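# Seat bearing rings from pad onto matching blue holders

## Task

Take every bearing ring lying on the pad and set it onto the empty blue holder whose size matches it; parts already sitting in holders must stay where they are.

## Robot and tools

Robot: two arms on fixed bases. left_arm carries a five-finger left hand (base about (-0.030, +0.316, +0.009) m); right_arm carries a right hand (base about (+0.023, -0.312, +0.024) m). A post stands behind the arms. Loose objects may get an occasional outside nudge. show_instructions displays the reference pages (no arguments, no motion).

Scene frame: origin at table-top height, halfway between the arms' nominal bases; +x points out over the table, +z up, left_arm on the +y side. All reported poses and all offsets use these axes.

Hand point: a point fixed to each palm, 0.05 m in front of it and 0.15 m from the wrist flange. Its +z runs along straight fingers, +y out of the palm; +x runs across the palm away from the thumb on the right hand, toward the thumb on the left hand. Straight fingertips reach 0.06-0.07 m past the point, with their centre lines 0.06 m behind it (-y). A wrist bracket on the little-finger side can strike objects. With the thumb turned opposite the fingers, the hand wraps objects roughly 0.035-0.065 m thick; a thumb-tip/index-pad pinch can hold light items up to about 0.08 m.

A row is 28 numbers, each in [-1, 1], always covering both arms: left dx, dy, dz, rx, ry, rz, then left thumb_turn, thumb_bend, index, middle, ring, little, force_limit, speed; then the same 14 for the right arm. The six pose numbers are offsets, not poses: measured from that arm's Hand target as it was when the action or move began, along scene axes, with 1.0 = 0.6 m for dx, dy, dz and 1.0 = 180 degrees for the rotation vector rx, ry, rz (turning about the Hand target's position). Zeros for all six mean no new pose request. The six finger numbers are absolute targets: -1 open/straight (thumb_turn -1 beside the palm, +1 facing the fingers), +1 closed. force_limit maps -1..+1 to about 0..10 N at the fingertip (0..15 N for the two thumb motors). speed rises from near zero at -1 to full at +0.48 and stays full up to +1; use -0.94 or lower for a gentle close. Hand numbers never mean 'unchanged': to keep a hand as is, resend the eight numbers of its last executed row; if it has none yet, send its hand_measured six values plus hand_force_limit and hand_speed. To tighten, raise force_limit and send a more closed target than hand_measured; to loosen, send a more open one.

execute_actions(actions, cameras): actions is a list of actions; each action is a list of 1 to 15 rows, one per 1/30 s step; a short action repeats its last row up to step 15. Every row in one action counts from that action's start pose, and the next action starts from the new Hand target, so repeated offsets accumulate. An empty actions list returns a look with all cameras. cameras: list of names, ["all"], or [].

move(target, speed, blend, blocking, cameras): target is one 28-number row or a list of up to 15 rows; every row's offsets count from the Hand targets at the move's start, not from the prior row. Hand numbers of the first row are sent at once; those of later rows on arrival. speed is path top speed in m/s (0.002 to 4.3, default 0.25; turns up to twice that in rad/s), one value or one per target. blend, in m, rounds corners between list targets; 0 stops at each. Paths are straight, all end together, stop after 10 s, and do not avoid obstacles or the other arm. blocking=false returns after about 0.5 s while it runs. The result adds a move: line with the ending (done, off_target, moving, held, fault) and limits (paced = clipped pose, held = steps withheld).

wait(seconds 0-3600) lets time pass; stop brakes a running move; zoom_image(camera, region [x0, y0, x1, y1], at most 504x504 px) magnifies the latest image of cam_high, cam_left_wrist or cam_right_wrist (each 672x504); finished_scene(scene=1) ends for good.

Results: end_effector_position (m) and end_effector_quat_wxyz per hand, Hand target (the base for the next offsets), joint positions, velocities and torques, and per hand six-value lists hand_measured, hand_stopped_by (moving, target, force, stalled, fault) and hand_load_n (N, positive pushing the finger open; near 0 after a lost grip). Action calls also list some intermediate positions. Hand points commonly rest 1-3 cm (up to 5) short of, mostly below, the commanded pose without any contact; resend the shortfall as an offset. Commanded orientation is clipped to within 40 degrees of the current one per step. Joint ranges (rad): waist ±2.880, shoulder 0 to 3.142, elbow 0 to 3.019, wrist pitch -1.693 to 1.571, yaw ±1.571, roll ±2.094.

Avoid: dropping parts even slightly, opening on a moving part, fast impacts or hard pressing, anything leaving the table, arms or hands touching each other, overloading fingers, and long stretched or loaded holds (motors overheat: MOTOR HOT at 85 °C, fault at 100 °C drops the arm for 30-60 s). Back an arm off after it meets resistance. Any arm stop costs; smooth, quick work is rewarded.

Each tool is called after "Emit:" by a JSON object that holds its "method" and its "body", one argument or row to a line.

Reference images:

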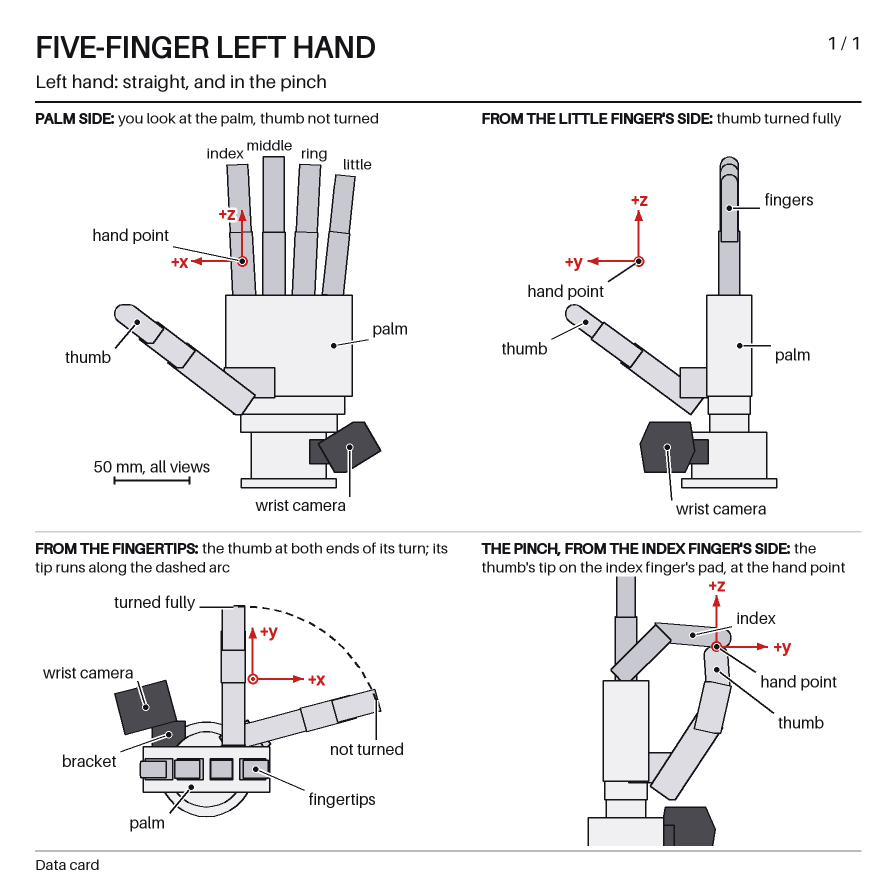

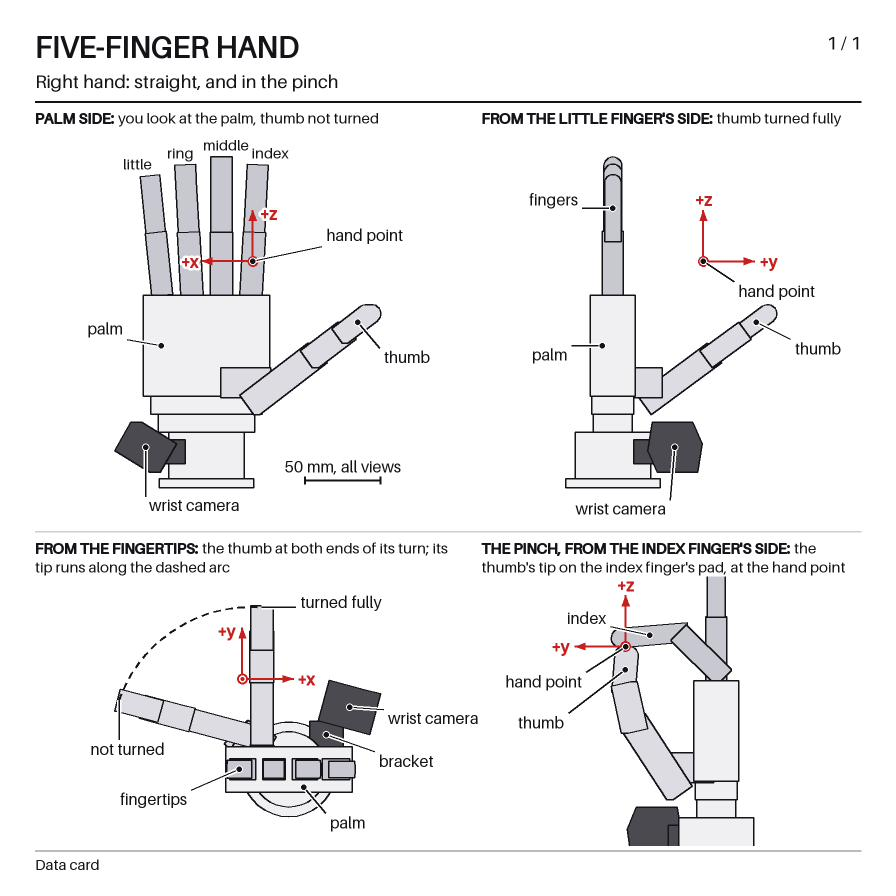

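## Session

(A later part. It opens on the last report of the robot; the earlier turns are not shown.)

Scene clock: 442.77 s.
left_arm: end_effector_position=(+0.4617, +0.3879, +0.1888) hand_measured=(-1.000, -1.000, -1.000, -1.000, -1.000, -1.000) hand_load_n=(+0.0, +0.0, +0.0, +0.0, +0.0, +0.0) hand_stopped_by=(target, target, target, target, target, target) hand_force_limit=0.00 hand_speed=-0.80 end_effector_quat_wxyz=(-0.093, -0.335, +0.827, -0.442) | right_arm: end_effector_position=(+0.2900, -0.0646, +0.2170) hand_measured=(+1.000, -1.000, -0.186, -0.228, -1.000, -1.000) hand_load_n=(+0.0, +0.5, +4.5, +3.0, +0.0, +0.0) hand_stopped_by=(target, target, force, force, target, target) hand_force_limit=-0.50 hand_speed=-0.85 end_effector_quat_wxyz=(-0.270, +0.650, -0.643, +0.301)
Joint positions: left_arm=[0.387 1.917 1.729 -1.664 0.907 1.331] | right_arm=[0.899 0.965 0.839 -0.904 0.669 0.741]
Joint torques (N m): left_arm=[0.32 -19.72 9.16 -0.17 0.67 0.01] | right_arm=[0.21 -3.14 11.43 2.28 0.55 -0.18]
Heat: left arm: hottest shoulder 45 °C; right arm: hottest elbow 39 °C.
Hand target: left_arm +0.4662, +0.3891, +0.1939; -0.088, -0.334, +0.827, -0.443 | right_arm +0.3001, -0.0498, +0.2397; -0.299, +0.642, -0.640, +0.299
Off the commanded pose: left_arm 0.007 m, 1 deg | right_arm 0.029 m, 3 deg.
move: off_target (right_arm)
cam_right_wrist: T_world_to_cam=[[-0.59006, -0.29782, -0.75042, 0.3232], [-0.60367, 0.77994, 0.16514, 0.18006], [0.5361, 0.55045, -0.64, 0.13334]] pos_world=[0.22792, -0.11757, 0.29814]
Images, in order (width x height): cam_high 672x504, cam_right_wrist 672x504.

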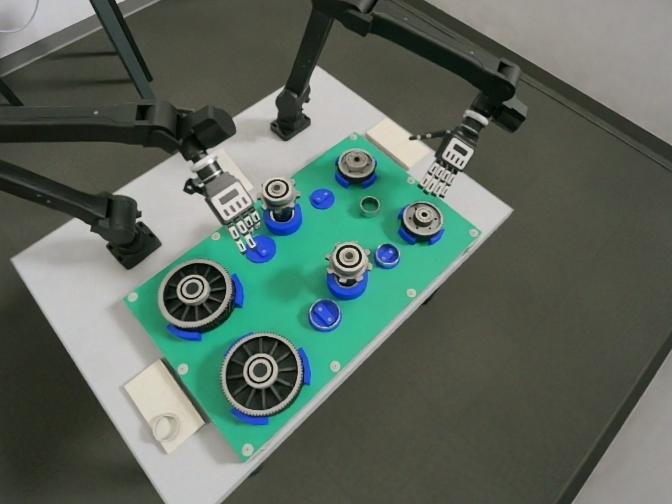

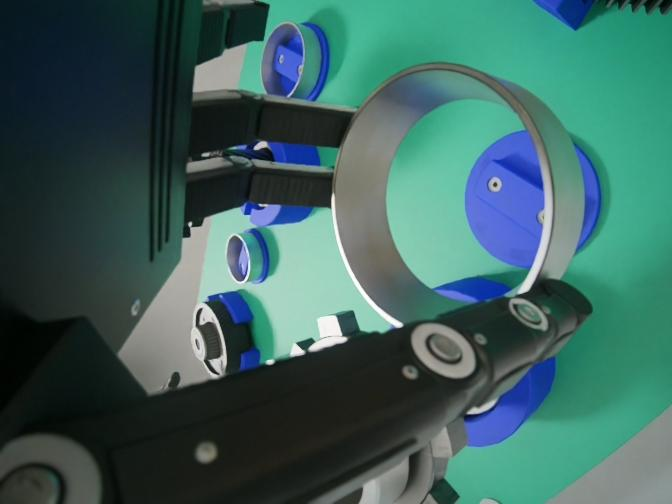

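Emit:
{"method": "move", "body": {
  "target": [0,0,0,0,0,0,-1,-1,-1,-1,-1,-1,0,-0.8, 0.029,0.0263,-0.1745,0,0,0,1,-1,-0.15,-0.15,-1,-1,-0.5,-0.85],
  "cameras": ["cam_right_wrist","cam_high"],
  "speed": 0.12
}}

Scene clock: 495.07 s.
left_arm: end_effector_position=(+0.4617, +0.3879, +0.1888) hand_measured=(-1.000, -1.000, -1.000, -1.000, -1.000, -1.000) hand_load_n=(-0.5, +0.0, +0.0, +0.0, +0.0, +0.0) hand_stopped_by=(target, target, target, target, target, target) hand_force_limit=0.00 hand_speed=-0.80 end_effector_quat_wxyz=(-0.093, -0.335, +0.827, -0.442) | right_arm: end_effector_position=(+0.3099, -0.0384, +0.1271) hand_measured=(+1.000, -1.000, -0.186, -0.228, -1.000, -1.000) hand_load_n=(+0.0, +0.5, +4.0, +3.0, +0.0, +0.0) hand_stopped_by=(target, target, force, force, target, target) hand_force_limit=-0.50 hand_speed=-0.85 end_effector_quat_wxyz=(-0.284, +0.648, -0.641, +0.298)
Joint positions: left_arm=[0.387 1.917 1.729 -1.664 0.907 1.331] | right_arm=[0.894 1.126 0.687 -0.553 0.66 0.724]
Joint torques (N m): left_arm=[0.15 -19.6 9.13 -0.17 0.66 0.02] | right_arm=[-0.79 -5.01 8.47 2.43 0.45 -0.13]
Heat: left arm: hottest shoulder 45 °C; right arm: hottest elbow 44 °C.
Hand target: left_arm +0.4662, +0.3891, +0.1939; -0.088, -0.334, +0.827, -0.443 | right_arm +0.3175, -0.0340, +0.1351; -0.299, +0.642, -0.640, +0.299
Off the commanded pose: left_arm 0.007 m, 1 deg | right_arm 0.012 m, 2 deg.
move: off_target (right_arm)
cam_right_wrist: T_world_to_cam=[[-0.57549, -0.28709, -0.76576, 0.2732], [-0.61435, 0.76982, 0.17308, 0.18845], [0.53981, 0.57005, -0.6194, 0.04773]] pos_world=[0.24723, -0.09385, 0.20616]
Images, in order (width x height): cam_high 672x504, cam_right_wrist 672x504.

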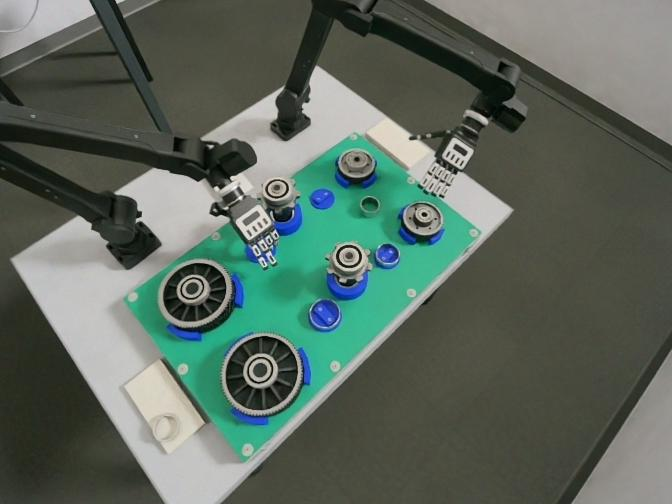

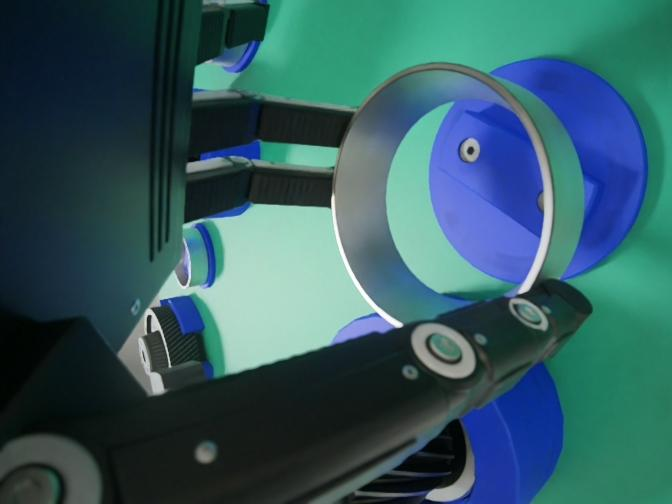

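Emit:
{"method": "move", "body": {
  "target": [0,0,0,0,0,0,-1,-1,-1,-1,-1,-1,0,-0.8, -0.005,-0.015,-0.0217,0.0117,-0.0094,0,1,-1,-0.15,-0.15,-1,-1,-0.5,-0.85],
  "cameras": ["cam_right_wrist","cam_high"],
  "speed": 0.06
}}

Scene clock: 543.33 s.
left_arm: end_effector_position=(+0.4617, +0.3879, +0.1888) hand_measured=(-1.000, -1.000, -1.000, -1.000, -1.000, -1.000) hand_load_n=(+0.0, +0.0, +0.0, +0.0, +0.0, +0.0) hand_stopped_by=(target, target, target, target, target, target) hand_force_limit=0.00 hand_speed=-0.80 end_effector_quat_wxyz=(-0.093, -0.335, +0.827, -0.442) | right_arm: end_effector_position=(+0.3071, -0.0477, +0.1107) hand_measured=(+1.000, -1.000, -0.186, -0.228, -1.000, -1.000) hand_load_n=(+0.0, +0.5, +4.0, +2.5, +0.0, +0.0) hand_stopped_by=(target, target, force, force, target, target) hand_force_limit=-0.50 hand_speed=-0.85 end_effector_quat_wxyz=(-0.300, +0.640, -0.642, +0.297)
Joint positions: left_arm=[0.387 1.917 1.729 -1.664 0.907 1.331] | right_arm=[0.884 1.104 0.608 -0.453 0.657 0.713]
Joint torques (N m): left_arm=[0.21 -19.6 9.14 -0.17 0.66 0.02] | right_arm=[-0.85 -5.48 8.08 2.48 0.34 -0.21]
Heat: left arm: hottest shoulder 46 °C; right arm: hottest elbow 42 °C.
Hand target: left_arm +0.4662, +0.3891, +0.1939; -0.088, -0.334, +0.827, -0.443 | right_arm +0.3146, -0.0430, +0.1221; -0.320, +0.631, -0.641, +0.296
Off the commanded pose: left_arm 0.007 m, 1 deg | right_arm 0.014 m, 2 deg.
move: off_target (right_arm)
cam_right_wrist: T_world_to_cam=[[-0.55738, -0.26478, -0.7869, 0.25416], [-0.61788, 0.76536, 0.18013, 0.19679], [0.55457, 0.58661, -0.5902, 0.03736]] pos_world=[0.24254, -0.10524, 0.1866]
Images, in order (width x height): cam_high 672x504, cam_right_wrist 672x504.

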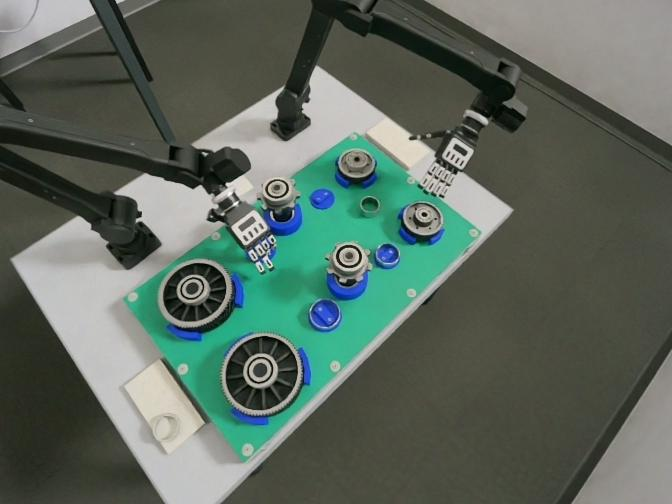

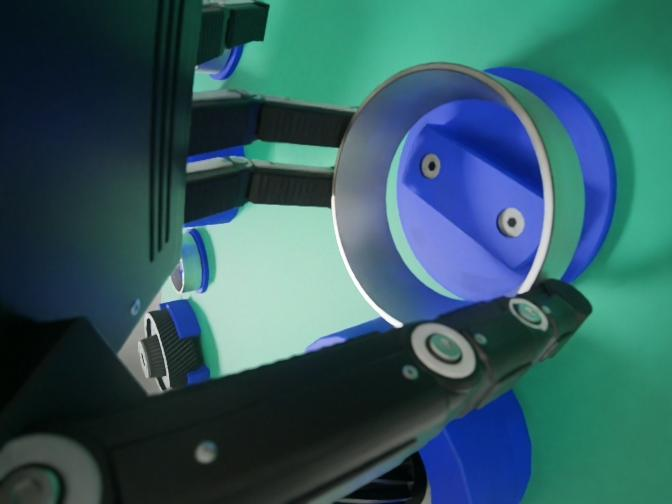

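Emit:
{"method": "zoom_image", "body": {
  "camera": "cam_right_wrist",
  "region": [320, 40, 640, 330]
}}

Scaled by 1.575 from the camera's image (finer frame: 960x720).

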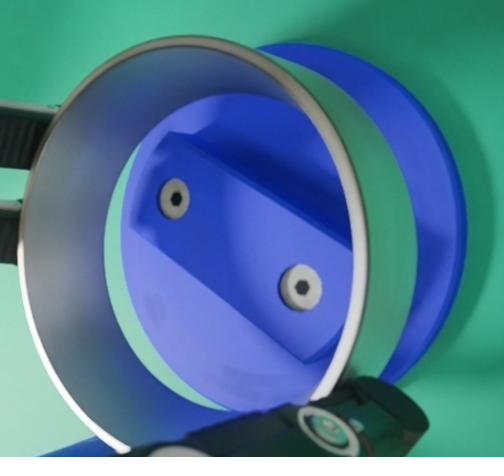

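Emit:
{"method": "move", "body": {
  "target": [0,0,0,0,0,0,-1,-1,-1,-1,-1,-1,0,-0.8, 0,0,-0.015,0,0,0,1,-1,-0.15,-0.15,-1,-1,-0.5,-0.85],
  "cameras": ["cam_right_wrist"],
  "speed": 0.05
}}

Emit:
{"method": "zoom_image", "body": {
  "camera": "cam_right_wrist",
  "region": [320, 40, 640, 330]
}}

Scene clock: 626.17 s.
left_arm: end_effector_position=(+0.4617, +0.3879, +0.1888) hand_measured=(-1.000, -1.000, -1.000, -1.000, -1.000, -1.000) hand_load_n=(+0.0, -0.5, +0.0, +0.0, +0.0, +0.0) hand_stopped_by=(target, target, target, target, target, target) hand_force_limit=0.00 hand_speed=-0.80 end_effector_quat_wxyz=(-0.093, -0.335, +0.827, -0.442) | right_arm: end_effector_position=(+0.3079, -0.0467, +0.1082) hand_measured=(+1.000, -1.000, -0.186, -0.228, -1.000, -1.000) hand_load_n=(+0.0, +1.0, +4.5, +3.0, +0.0, +0.0) hand_stopped_by=(target, target, force, force, target, target) hand_force_limit=-0.50 hand_speed=-0.85 end_effector_quat_wxyz=(-0.308, +0.637, -0.642, +0.296)
Joint positions: left_arm=[0.387 1.917 1.729 -1.664 0.907 1.331] | right_arm=[0.884 1.104 0.593 -0.421 0.657 0.712]
Joint torques (N m): left_arm=[0.32 -19.6 9.16 -0.18 0.66 0.02] | right_arm=[-0.91 -3.9 8.12 2.43 0.36 -0.14]
Heat: left arm: hottest shoulder 46 °C; right arm: hottest elbow 41 °C.
Hand target: left_arm +0.4662, +0.3891, +0.1939; -0.088, -0.334, +0.827, -0.443 | right_arm +0.3146, -0.0430, +0.1131; -0.320, +0.631, -0.641, +0.296
Off the commanded pose: left_arm 0.007 m, 1 deg | right_arm 0.009 m, 2 deg.
move: done
cam_right_wrist: T_world_to_cam=[[-0.54875, -0.25504, -0.79614, 0.25167], [-0.62057, 0.76237, 0.18352, 0.19737], [0.56015, 0.59476, -0.57662, 0.03203]] pos_world=[0.24264, -0.10533, 0.18261]

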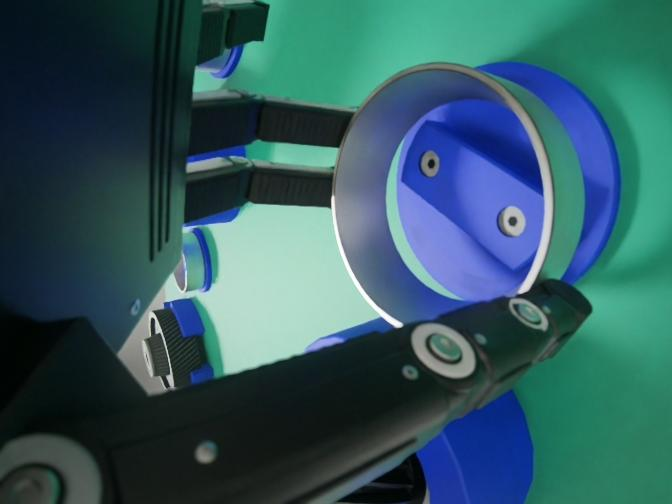

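Scaled by 1.575 from the camera's image (finer frame: 960x720).

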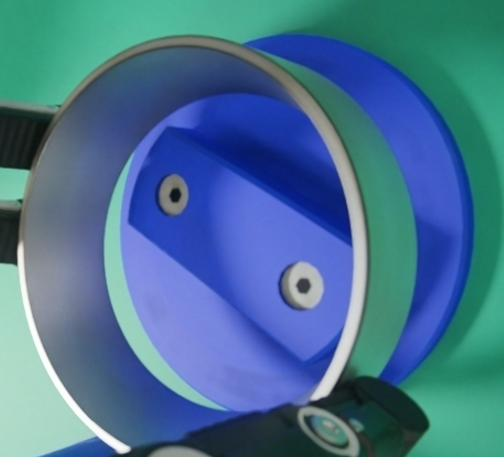

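Emit:
{"method": "zoom_image", "body": {
  "camera": "cam_right_wrist",
  "region": [325, 190, 465, 330]
}}

Emit:
{"method": "zoom_image", "body": {
  "camera": "cam_right_wrist",
  "region": [325, 50, 465, 190]
}}

Emit:
{"method": "zoom_image", "body": {
  "camera": "cam_right_wrist",
  "region": [480, 50, 640, 210]
}}

Emit:
{"method": "zoom_image", "body": {
  "camera": "cam_right_wrist",
  "region": [480, 170, 640, 330]
}}

Scaled by 3.600 from the camera's image (finer frame: 960x720).

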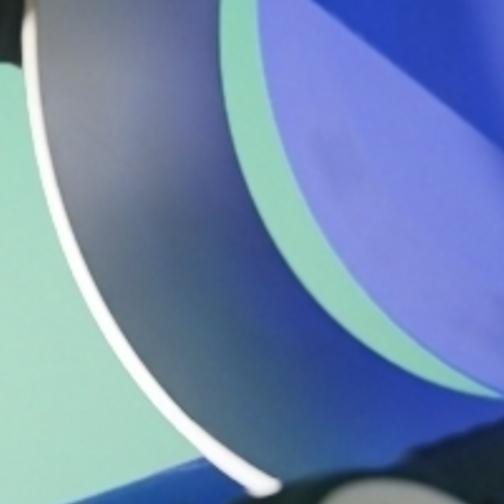

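Scaled by 3.600 from the camera's image (finer frame: 960x720).

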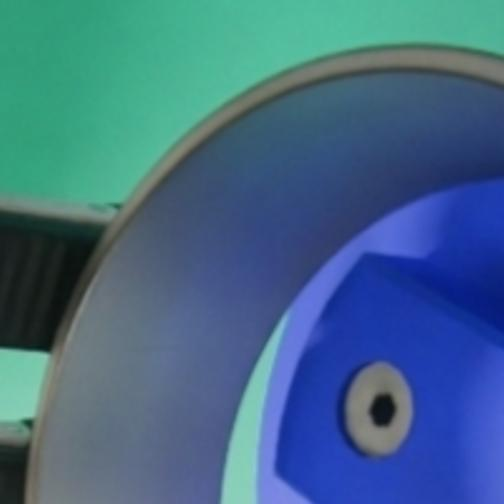

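Scaled by 3.150 from the camera's image (finer frame: 960x720).

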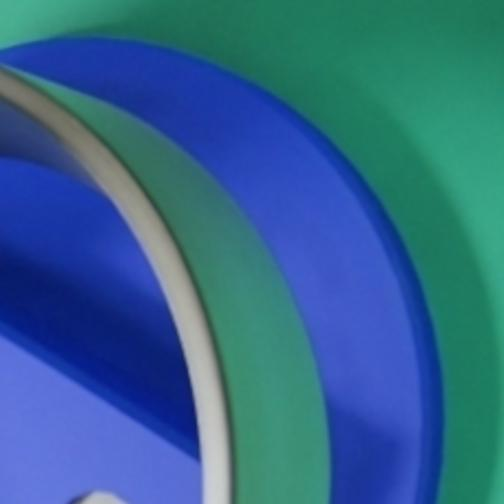

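Scaled by 3.150 from the camera's image (finer frame: 960x720).

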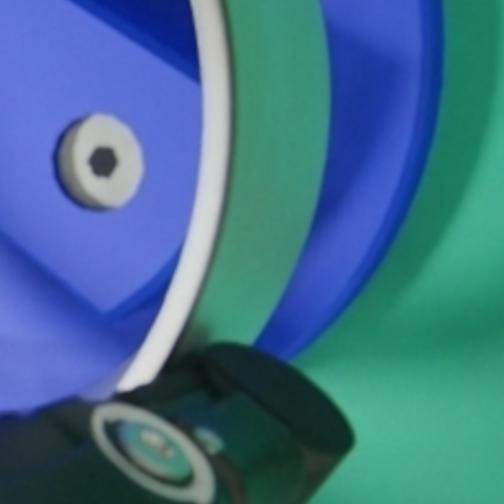

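Emit:
{"method": "move", "body": {
  "target": [0,0,0,0,0,0,-1,-1,-1,-1,-1,-1,0,-0.8, 0.0067,-0.0017,-0.0167,0,0,0,1,-1,-0.15,-0.15,-1,-1,-0.5,-0.85],
  "cameras": ["cam_right_wrist"],
  "speed": 0.05
}}

Emit:
{"method": "zoom_image", "body": {
  "camera": "cam_right_wrist",
  "region": [320, 40, 640, 330]
}}

Scene clock: 701.27 s.
left_arm: end_effector_position=(+0.4617, +0.3879, +0.1888) hand_measured=(-1.000, -1.000, -1.000, -1.000, -1.000, -1.000) hand_load_n=(+0.0, +0.0, +0.0, +0.0, +0.0, +0.0) hand_stopped_by=(target, target, target, target, target, target) hand_force_limit=0.00 hand_speed=-0.80 end_effector_quat_wxyz=(-0.093, -0.335, +0.827, -0.442) | right_arm: end_effector_position=(+0.3117, -0.0477, +0.0983) hand_measured=(+1.000, -1.000, -0.186, -0.228, -1.000, -1.000) hand_load_n=(+0.0, +0.5, +4.0, +3.0, +0.0, -0.5) hand_stopped_by=(target, target, force, force, target, target) hand_force_limit=-0.50 hand_speed=-0.85 end_effector_quat_wxyz=(-0.307, +0.639, -0.640, +0.296)
Joint positions: left_arm=[0.387 1.917 1.729 -1.664 0.907 1.331] | right_arm=[0.871 1.127 0.578 -0.375 0.648 0.693]
Joint torques (N m): left_arm=[0.26 -19.6 9.14 -0.18 0.66 0.02] | right_arm=[-0.56 -4.25 7.79 2.45 0.42 -0.15]
Heat: left arm: hottest shoulder 46 °C; right arm: hottest elbow 39 °C.
Hand target: left_arm +0.4662, +0.3891, +0.1939; -0.088, -0.334, +0.827, -0.443 | right_arm +0.3186, -0.0440, +0.1031; -0.320, +0.631, -0.641, +0.296
Off the commanded pose: left_arm 0.007 m, 1 deg | right_arm 0.009 m, 2 deg.
move: done
cam_right_wrist: T_world_to_cam=[[-0.54808, -0.25993, -0.79501, 0.24509], [-0.62374, 0.76029, 0.18143, 0.20329], [0.55728, 0.59532, -0.57882, 0.02599]] pos_world=[0.24664, -0.10632, 0.17301]

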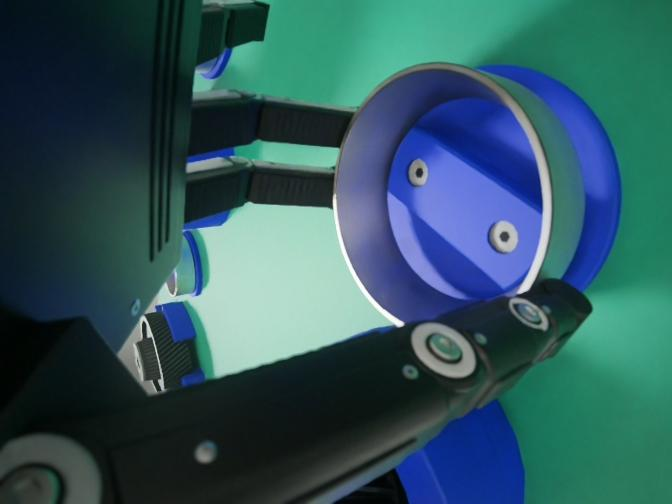

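Scaled by 1.575 from the camera's image (finer frame: 960x720).

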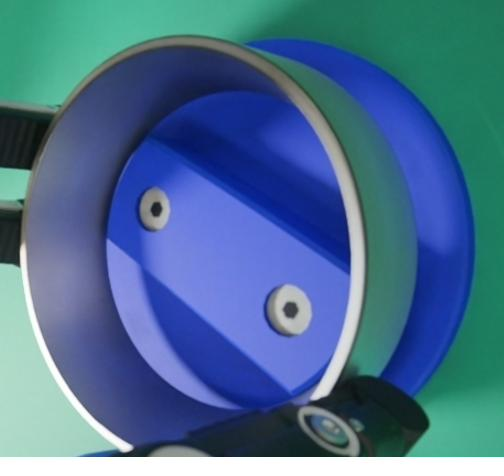

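Emit:
{"method": "move", "body": {
  "target": [0,0,0,0,0,0,-1,-1,-1,-1,-1,-1,0,-0.8, 0.0,0.0,-0.01,0,0,0,1,-1,-0.15,-0.15,-1,-1,-0.5,-0.85],
  "cameras": ["cam_right_wrist"],
  "speed": 0.03
}}

Emit:
{"method": "zoom_image", "body": {
  "camera": "cam_right_wrist",
  "region": [320, 40, 640, 330]
}}

Scene clock: 719.43 s.
left_arm: end_effector_position=(+0.4617, +0.3879, +0.1888) hand_measured=(-1.000, -1.000, -1.000, -1.000, -1.000, -1.000) hand_load_n=(+0.0, +0.0, +0.0, +0.0, +0.0, +0.0) hand_stopped_by=(target, target, target, target, target, target) hand_force_limit=0.00 hand_speed=-0.80 end_effector_quat_wxyz=(-0.093, -0.335, +0.827, -0.442) | right_arm: end_effector_position=(+0.3117, -0.0477, +0.0924) hand_measured=(+1.000, -1.000, -0.186, -0.228, -1.000, -1.000) hand_load_n=(+0.0, +0.5, +4.0, +2.5, +0.0, +0.0) hand_stopped_by=(target, target, force, force, target, target) hand_force_limit=-0.50 hand_speed=-0.85 end_effector_quat_wxyz=(-0.308, +0.640, -0.639, +0.296)
Joint positions: left_arm=[0.387 1.917 1.729 -1.664 0.907 1.331] | right_arm=[0.871 1.138 0.568 -0.352 0.648 0.692]
Joint torques (N m): left_arm=[0.38 -19.66 9.16 -0.14 0.65 0.03] | right_arm=[-0.5 -4.13 7.92 2.36 0.41 -0.16]
Heat: left arm: hottest shoulder 47 °C; right arm: hottest elbow 39 °C.
Hand target: left_arm +0.4662, +0.3891, +0.1939; -0.088, -0.334, +0.827, -0.443 | right_arm +0.3186, -0.0440, +0.0971; -0.320, +0.631, -0.641, +0.296
Off the commanded pose: left_arm 0.007 m, 1 deg | right_arm 0.009 m, 2 deg.
move: done
cam_right_wrist: T_world_to_cam=[[-0.54738, -0.26078, -0.79522, 0.24023], [-0.62457, 0.75976, 0.18076, 0.20468], [0.55704, 0.59561, -0.57876, 0.0226]] pos_world=[0.24674, -0.10632, 0.16711]

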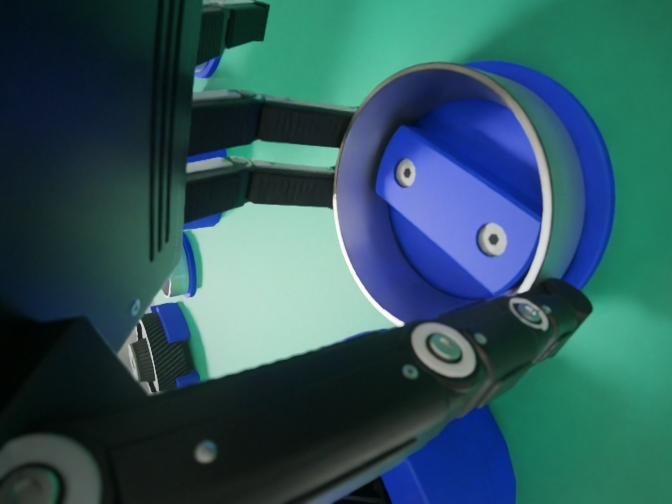

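Scaled by 1.575 from the camera's image (finer frame: 960x720).

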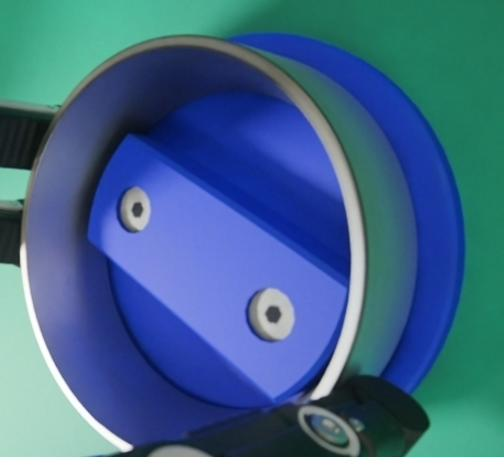

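Emit:
{"method": "zoom_image", "body": {
  "camera": "cam_right_wrist",
  "region": [325, 170, 465, 310]
}}

Emit:
{"method": "zoom_image", "body": {
  "camera": "cam_right_wrist",
  "region": [480, 50, 640, 210]
}}

Scaled by 3.600 from the camera's image (finer frame: 960x720).

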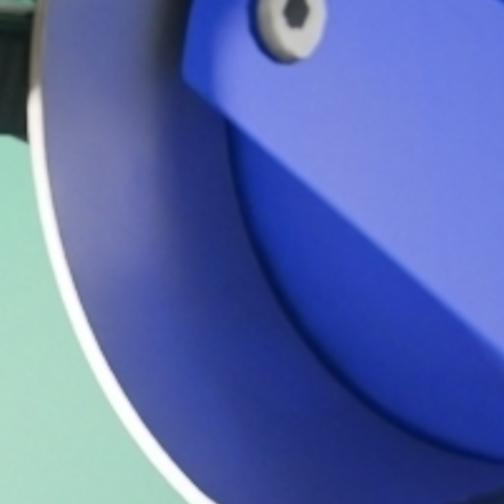

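Scaled by 3.150 from the camera's image (finer frame: 960x720).

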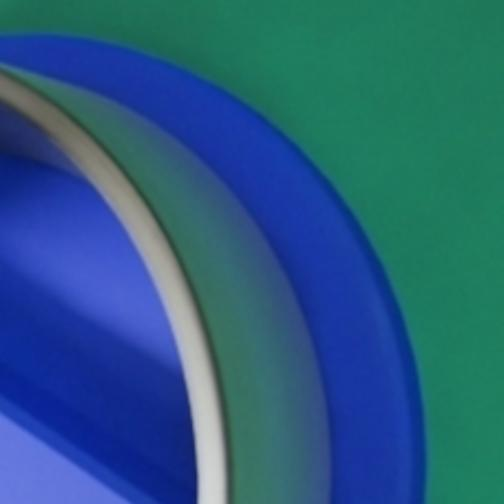

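Emit:
{"method": "move", "body": {
  "target": [0,0,0,0,0,0,-1,-1,-1,-1,-1,-1,0,-0.8, 0.0017,0.0,-0.0083,0,0,0,1,-1,-0.15,-0.15,-1,-1,-0.5,-0.85],
  "cameras": ["cam_right_wrist"],
  "speed": 0.03
}}

Emit:
{"method": "zoom_image", "body": {
  "camera": "cam_right_wrist",
  "region": [320, 40, 640, 330]
}}

Scene clock: 753.20 s.
left_arm: end_effector_position=(+0.4617, +0.3879, +0.1888) hand_measured=(-1.000, -1.000, -1.000, -1.000, -1.000, -1.000) hand_load_n=(+0.0, +0.0, +0.0, +0.0, +0.0, +0.0) hand_stopped_by=(target, target, target, target, target, target) hand_force_limit=0.00 hand_speed=-0.80 end_effector_quat_wxyz=(-0.093, -0.335, +0.827, -0.442) | right_arm: end_effector_position=(+0.3127, -0.0478, +0.0908) hand_measured=(+1.000, -1.000, -0.186, -0.228, -1.000, -1.000) hand_load_n=(-0.5, +0.5, +3.0, +3.0, +0.0, +0.0) hand_stopped_by=(target, target, force, force, target, target) hand_force_limit=-0.50 hand_speed=-0.85 end_effector_quat_wxyz=(-0.309, +0.640, -0.638, +0.297)
Joint positions: left_arm=[0.387 1.917 1.729 -1.664 0.907 1.331] | right_arm=[0.869 1.142 0.564 -0.338 0.648 0.684]
Joint torques (N m): left_arm=[0.32 -19.6 9.17 -0.18 0.66 0.02] | right_arm=[-2.02 -3.55 7.58 2.8 0.39 -0.12]
Heat: left arm: hottest shoulder 47 °C; right arm: hottest elbow 40 °C.
Hand target: left_arm +0.4662, +0.3891, +0.1939; -0.088, -0.334, +0.827, -0.443 | right_arm +0.3196, -0.0440, +0.0922; -0.320, +0.631, -0.641, +0.296
Off the commanded pose: left_arm 0.007 m, 1 deg | right_arm 0.008 m, 2 deg.
move: done
cam_right_wrist: T_world_to_cam=[[-0.54373, -0.26352, -0.79682, 0.23836], [-0.62747, 0.75815, 0.17744, 0.20687], [0.55735, 0.59646, -0.57758, 0.02111]] pos_world=[0.24765, -0.10662, 0.16542]

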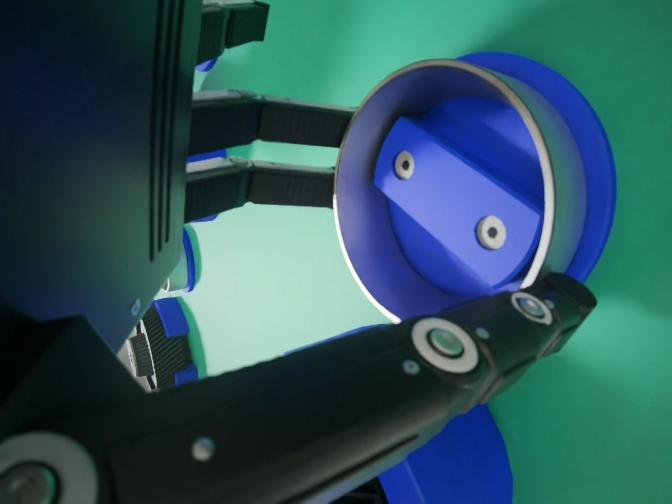

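Scaled by 1.575 from the camera's image (finer frame: 960x720).

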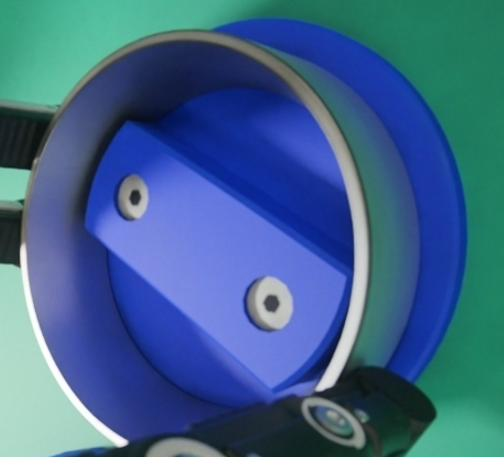

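Emit:
{"method": "zoom_image", "body": {
  "camera": "cam_right_wrist",
  "region": [440, 40, 630, 180]
}}

Emit:
{"method": "zoom_image", "body": {
  "camera": "cam_right_wrist",
  "region": [480, 160, 640, 320]
}}

Scaled by 2.653 from the camera's image (finer frame: 960x720).

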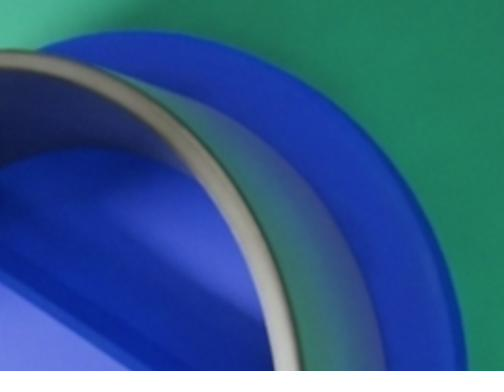

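Scaled by 3.150 from the camera's image (finer frame: 960x720).

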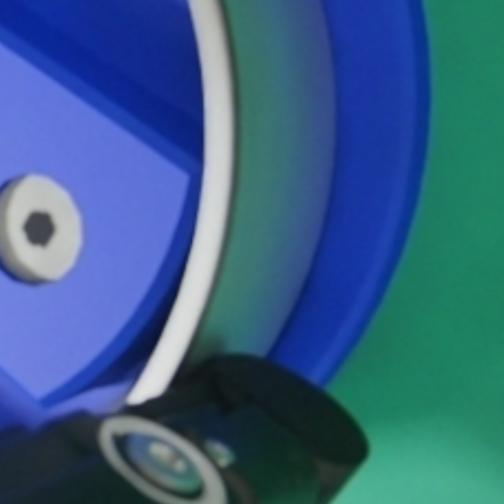

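Emit:
{"method": "move", "body": {
  "target": [0,0,0,0,0,0,-1,-1,-1,-1,-1,-1,0,-0.8, 0,0,0,0,0,0,1,-1,-0.4,-0.4,-1,-1,-0.5,-0.85],
  "cameras": ["cam_right_wrist"],
  "speed": 0.03
}}

Emit:
{"method": "zoom_image", "body": {
  "camera": "cam_right_wrist",
  "region": [320, 40, 640, 330]
}}

Scene clock: 799.30 s.
left_arm: end_effector_position=(+0.4617, +0.3879, +0.1888) hand_measured=(-1.000, -1.000, -1.000, -1.000, -1.000, -1.000) hand_load_n=(+0.0, +0.0, +0.0, +0.0, +0.0, +0.0) hand_stopped_by=(target, target, target, target, target, target) hand_force_limit=0.00 hand_speed=-0.80 end_effector_quat_wxyz=(-0.093, -0.335, +0.827, -0.442) | right_arm: end_effector_position=(+0.3129, -0.0466, +0.0909) hand_measured=(+1.000, -1.000, -0.400, -0.400, -1.000, -1.000) hand_load_n=(+0.0, +0.5, +0.0, +0.0, +0.0, +0.0) hand_stopped_by=(target, target, target, target, target, target) hand_force_limit=-0.50 hand_speed=-0.85 end_effector_quat_wxyz=(-0.310, +0.640, -0.638, +0.296)
Joint positions: left_arm=[0.387 1.917 1.729 -1.664 0.907 1.331] | right_arm=[0.869 1.143 0.564 -0.333 0.645 0.684]
Joint torques (N m): left_arm=[0.38 -19.66 9.17 -0.18 0.66 0.02] | right_arm=[-1.55 -3.19 7.61 2.62 0.48 -0.08]
Heat: left arm: hottest shoulder 47 °C; right arm: hottest elbow 40 °C.
Hand target: left_arm +0.4662, +0.3891, +0.1939; -0.088, -0.334, +0.827, -0.443 | right_arm +0.3196, -0.0440, +0.0922; -0.320, +0.631, -0.641, +0.296
Off the commanded pose: left_arm 0.007 m, 1 deg | right_arm 0.007 m, 2 deg.
move: done
cam_right_wrist: T_world_to_cam=[[-0.54309, -0.26118, -0.79802, 0.23887], [-0.62895, 0.75619, 0.18054, 0.20613], [0.5563, 0.59997, -0.57495, 0.02054]] pos_world=[0.24795, -0.10581, 0.16522]

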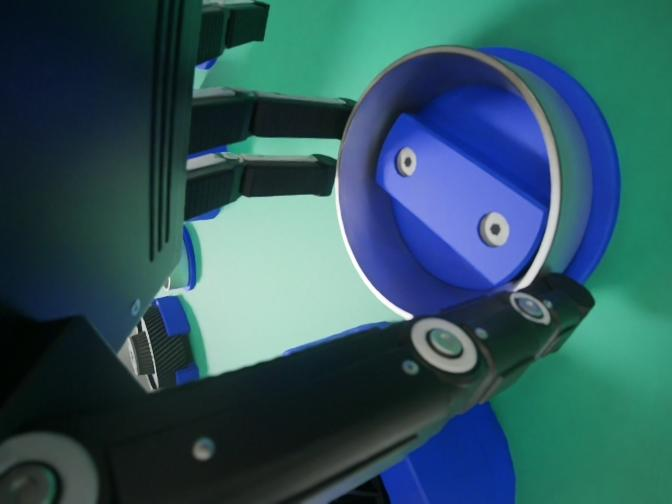

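Scaled by 1.575 from the camera's image (finer frame: 960x720).

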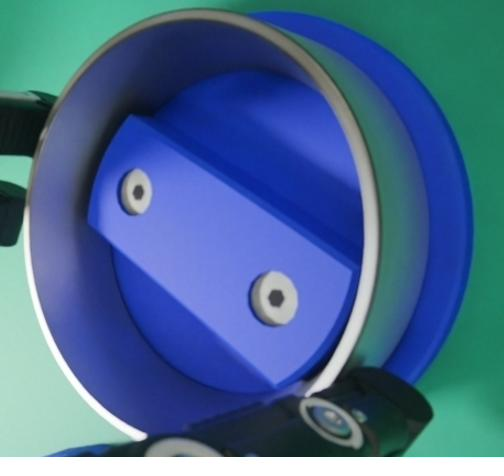

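Emit:
{"method": "move", "body": {
  "target": [
    [0,0,0,0,0,0,-1,-1,-1,-1,-1,-1,0,-0.8, -0.013,0,0.005,0,0,0,1,-1,-0.6,-0.6,-1,-1,-0.5,-0.85],
    [0,0,0,0,0,0,-1,-1,-1,-1,-1,-1,0,-0.8, -0.013,0,0.12,0,0,0,1,-1,-0.6,-0.6,-1,-1,-0.5,-0.85]
  ],
  "cameras": ["cam_right_wrist","cam_high"],
  "speed": [0.03,0.08]
}}

Emit:
{"method": "zoom_image", "body": {
  "camera": "cam_right_wrist",
  "region": [320, 40, 640, 330]
}}

Scene clock: 811.20 s.
left_arm: end_effector_position=(+0.4617, +0.3879, +0.1888) hand_measured=(-1.000, -1.000, -1.000, -1.000, -1.000, -1.000) hand_load_n=(+0.0, +0.0, +0.0, +0.0, +0.0, +0.0) hand_stopped_by=(target, target, target, target, target, target) hand_force_limit=0.00 hand_speed=-0.80 end_effector_quat_wxyz=(-0.093, -0.335, +0.827, -0.442) | right_arm: end_effector_position=(+0.3033, -0.0577, +0.1406) hand_measured=(+1.000, -1.000, -0.600, -0.600, -1.000, -1.000) hand_load_n=(+0.0, +0.0, +0.0, +0.0, +0.0, +0.0) hand_stopped_by=(target, target, target, target, target, target) hand_force_limit=-0.50 hand_speed=-0.85 end_effector_quat_wxyz=(-0.299, +0.644, -0.638, +0.298)
Joint positions: left_arm=[0.387 1.917 1.729 -1.664 0.907 1.331] | right_arm=[0.875 1.025 0.644 -0.562 0.652 0.693]
Joint torques (N m): left_arm=[0.32 -19.66 9.11 -0.18 0.66 0.02] | right_arm=[-0.67 -3.96 11.45 0.79 0.74 0]
Heat: left arm: hottest shoulder 47 °C; right arm: hottest elbow 40 °C.
Hand target: left_arm +0.4662, +0.3891, +0.1939; -0.088, -0.334, +0.827, -0.443 | right_arm +0.3118, -0.0441, +0.1641; -0.320, +0.631, -0.641, +0.296
Off the commanded pose: left_arm 0.007 m, 1 deg | right_arm 0.029 m, 3 deg.
move: off_target (right_arm)
cam_right_wrist: T_world_to_cam=[[-0.55514, -0.27482, -0.78504, 0.27144], [-0.62287, 0.76287, 0.1734, 0.19901], [0.55123, 0.58524, -0.59467, 0.06459]] pos_world=[0.23904, -0.11503, 0.217]
Images, in order (width x height): cam_high 672x504, cam_right_wrist 672x504.

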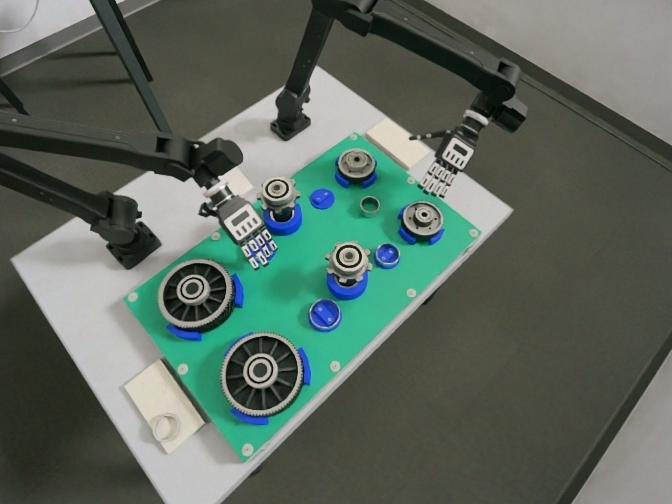

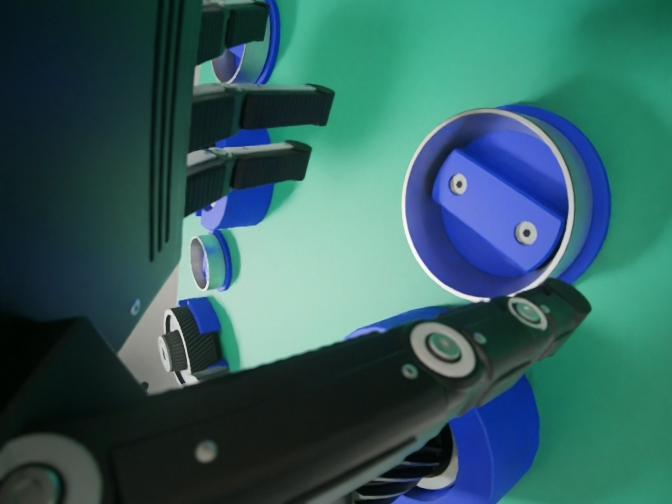

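Scaled by 1.575 from the camera's image (finer frame: 960x720).

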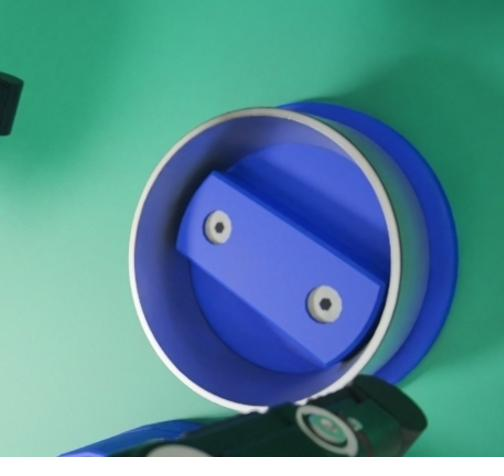

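Emit:
{"method": "move", "body": {
  "target": [0,0,0,0,0,0,-1,-1,-1,-1,-1,-1,0,-0.8, -0.05,-0.02,0.16,0,0,0,1,-1,-0.6,-0.6,-1,-1,-0.5,-0.85],
  "cameras": ["cam_right_wrist","cam_high"],
  "speed": 0.15
}}

Emit:
{"method": "zoom_image", "body": {
  "camera": "cam_right_wrist",
  "region": [440, 60, 660, 260]
}}

Emit:
{"method": "zoom_image", "body": {
  "camera": "cam_high",
  "region": [220, 200, 370, 350]
}}

Scene clock: 829.77 s.
left_arm: end_effector_position=(+0.4617, +0.3879, +0.1888) hand_measured=(-1.000, -1.000, -1.000, -1.000, -1.000, -1.000) hand_load_n=(+0.0, +0.0, +0.0, +0.0, +0.0, +0.0) hand_stopped_by=(target, target, target, target, target, target) hand_force_limit=0.00 hand_speed=-0.80 end_effector_quat_wxyz=(-0.093, -0.335, +0.827, -0.442) | right_arm: end_effector_position=(+0.2767, -0.0657, +0.2367) hand_measured=(+1.000, -1.000, -0.600, -0.600, -1.000, -1.000) hand_load_n=(+0.0, +0.0, +0.0, +0.0, +0.0, +0.0) hand_stopped_by=(target, target, target, target, target, target) hand_force_limit=-0.50 hand_speed=-0.85 end_effector_quat_wxyz=(-0.300, +0.644, -0.637, +0.299)
Joint positions: left_arm=[0.387 1.917 1.729 -1.664 0.907 1.331] | right_arm=[0.94 0.891 0.83 -0.921 0.691 0.758]
Joint torques (N m): left_arm=[0.26 -19.55 9.17 -0.18 0.66 0.02] | right_arm=[0.91 -2.73 11.95 0.96 0.79 0.04]
Heat: left arm: hottest shoulder 47 °C; right arm: hottest elbow 41 °C.
Hand target: left_arm +0.4662, +0.3891, +0.1939; -0.088, -0.334, +0.827, -0.443 | right_arm +0.2817, -0.0560, +0.2601; -0.320, +0.631, -0.641, +0.296
Off the commanded pose: left_arm 0.007 m, 1 deg | right_arm 0.026 m, 3 deg.
move: off_target (right_arm)
cam_right_wrist: T_world_to_cam=[[-0.55219, -0.27543, -0.7869, 0.32943], [-0.62438, 0.76209, 0.17139, 0.17274], [0.55248, 0.58597, -0.59279, 0.14031]] pos_world=[0.21224, -0.12313, 0.3128]
Images, in order (width x height): cam_high 672x504, cam_right_wrist 672x504.

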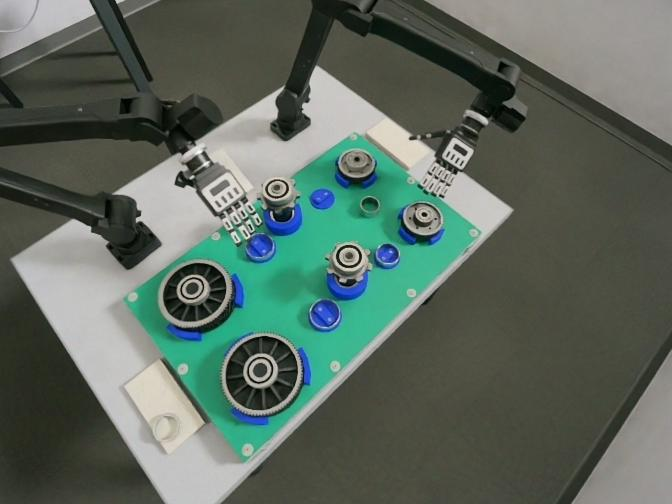

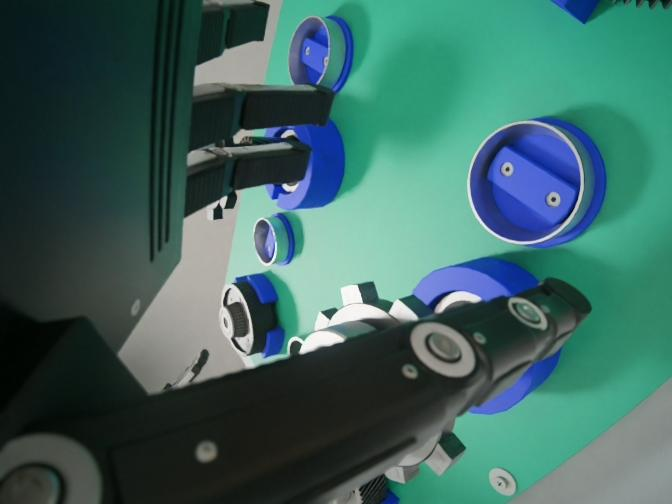

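Scaled by 2.291 from the camera's image (finer frame: 960x720).

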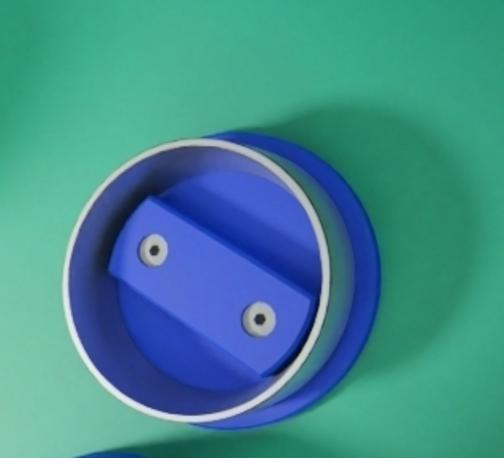

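Scaled by 3.360 from the camera's image (finer frame: 960x720).

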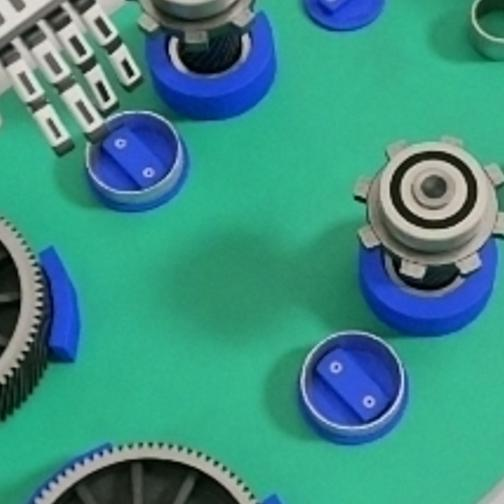

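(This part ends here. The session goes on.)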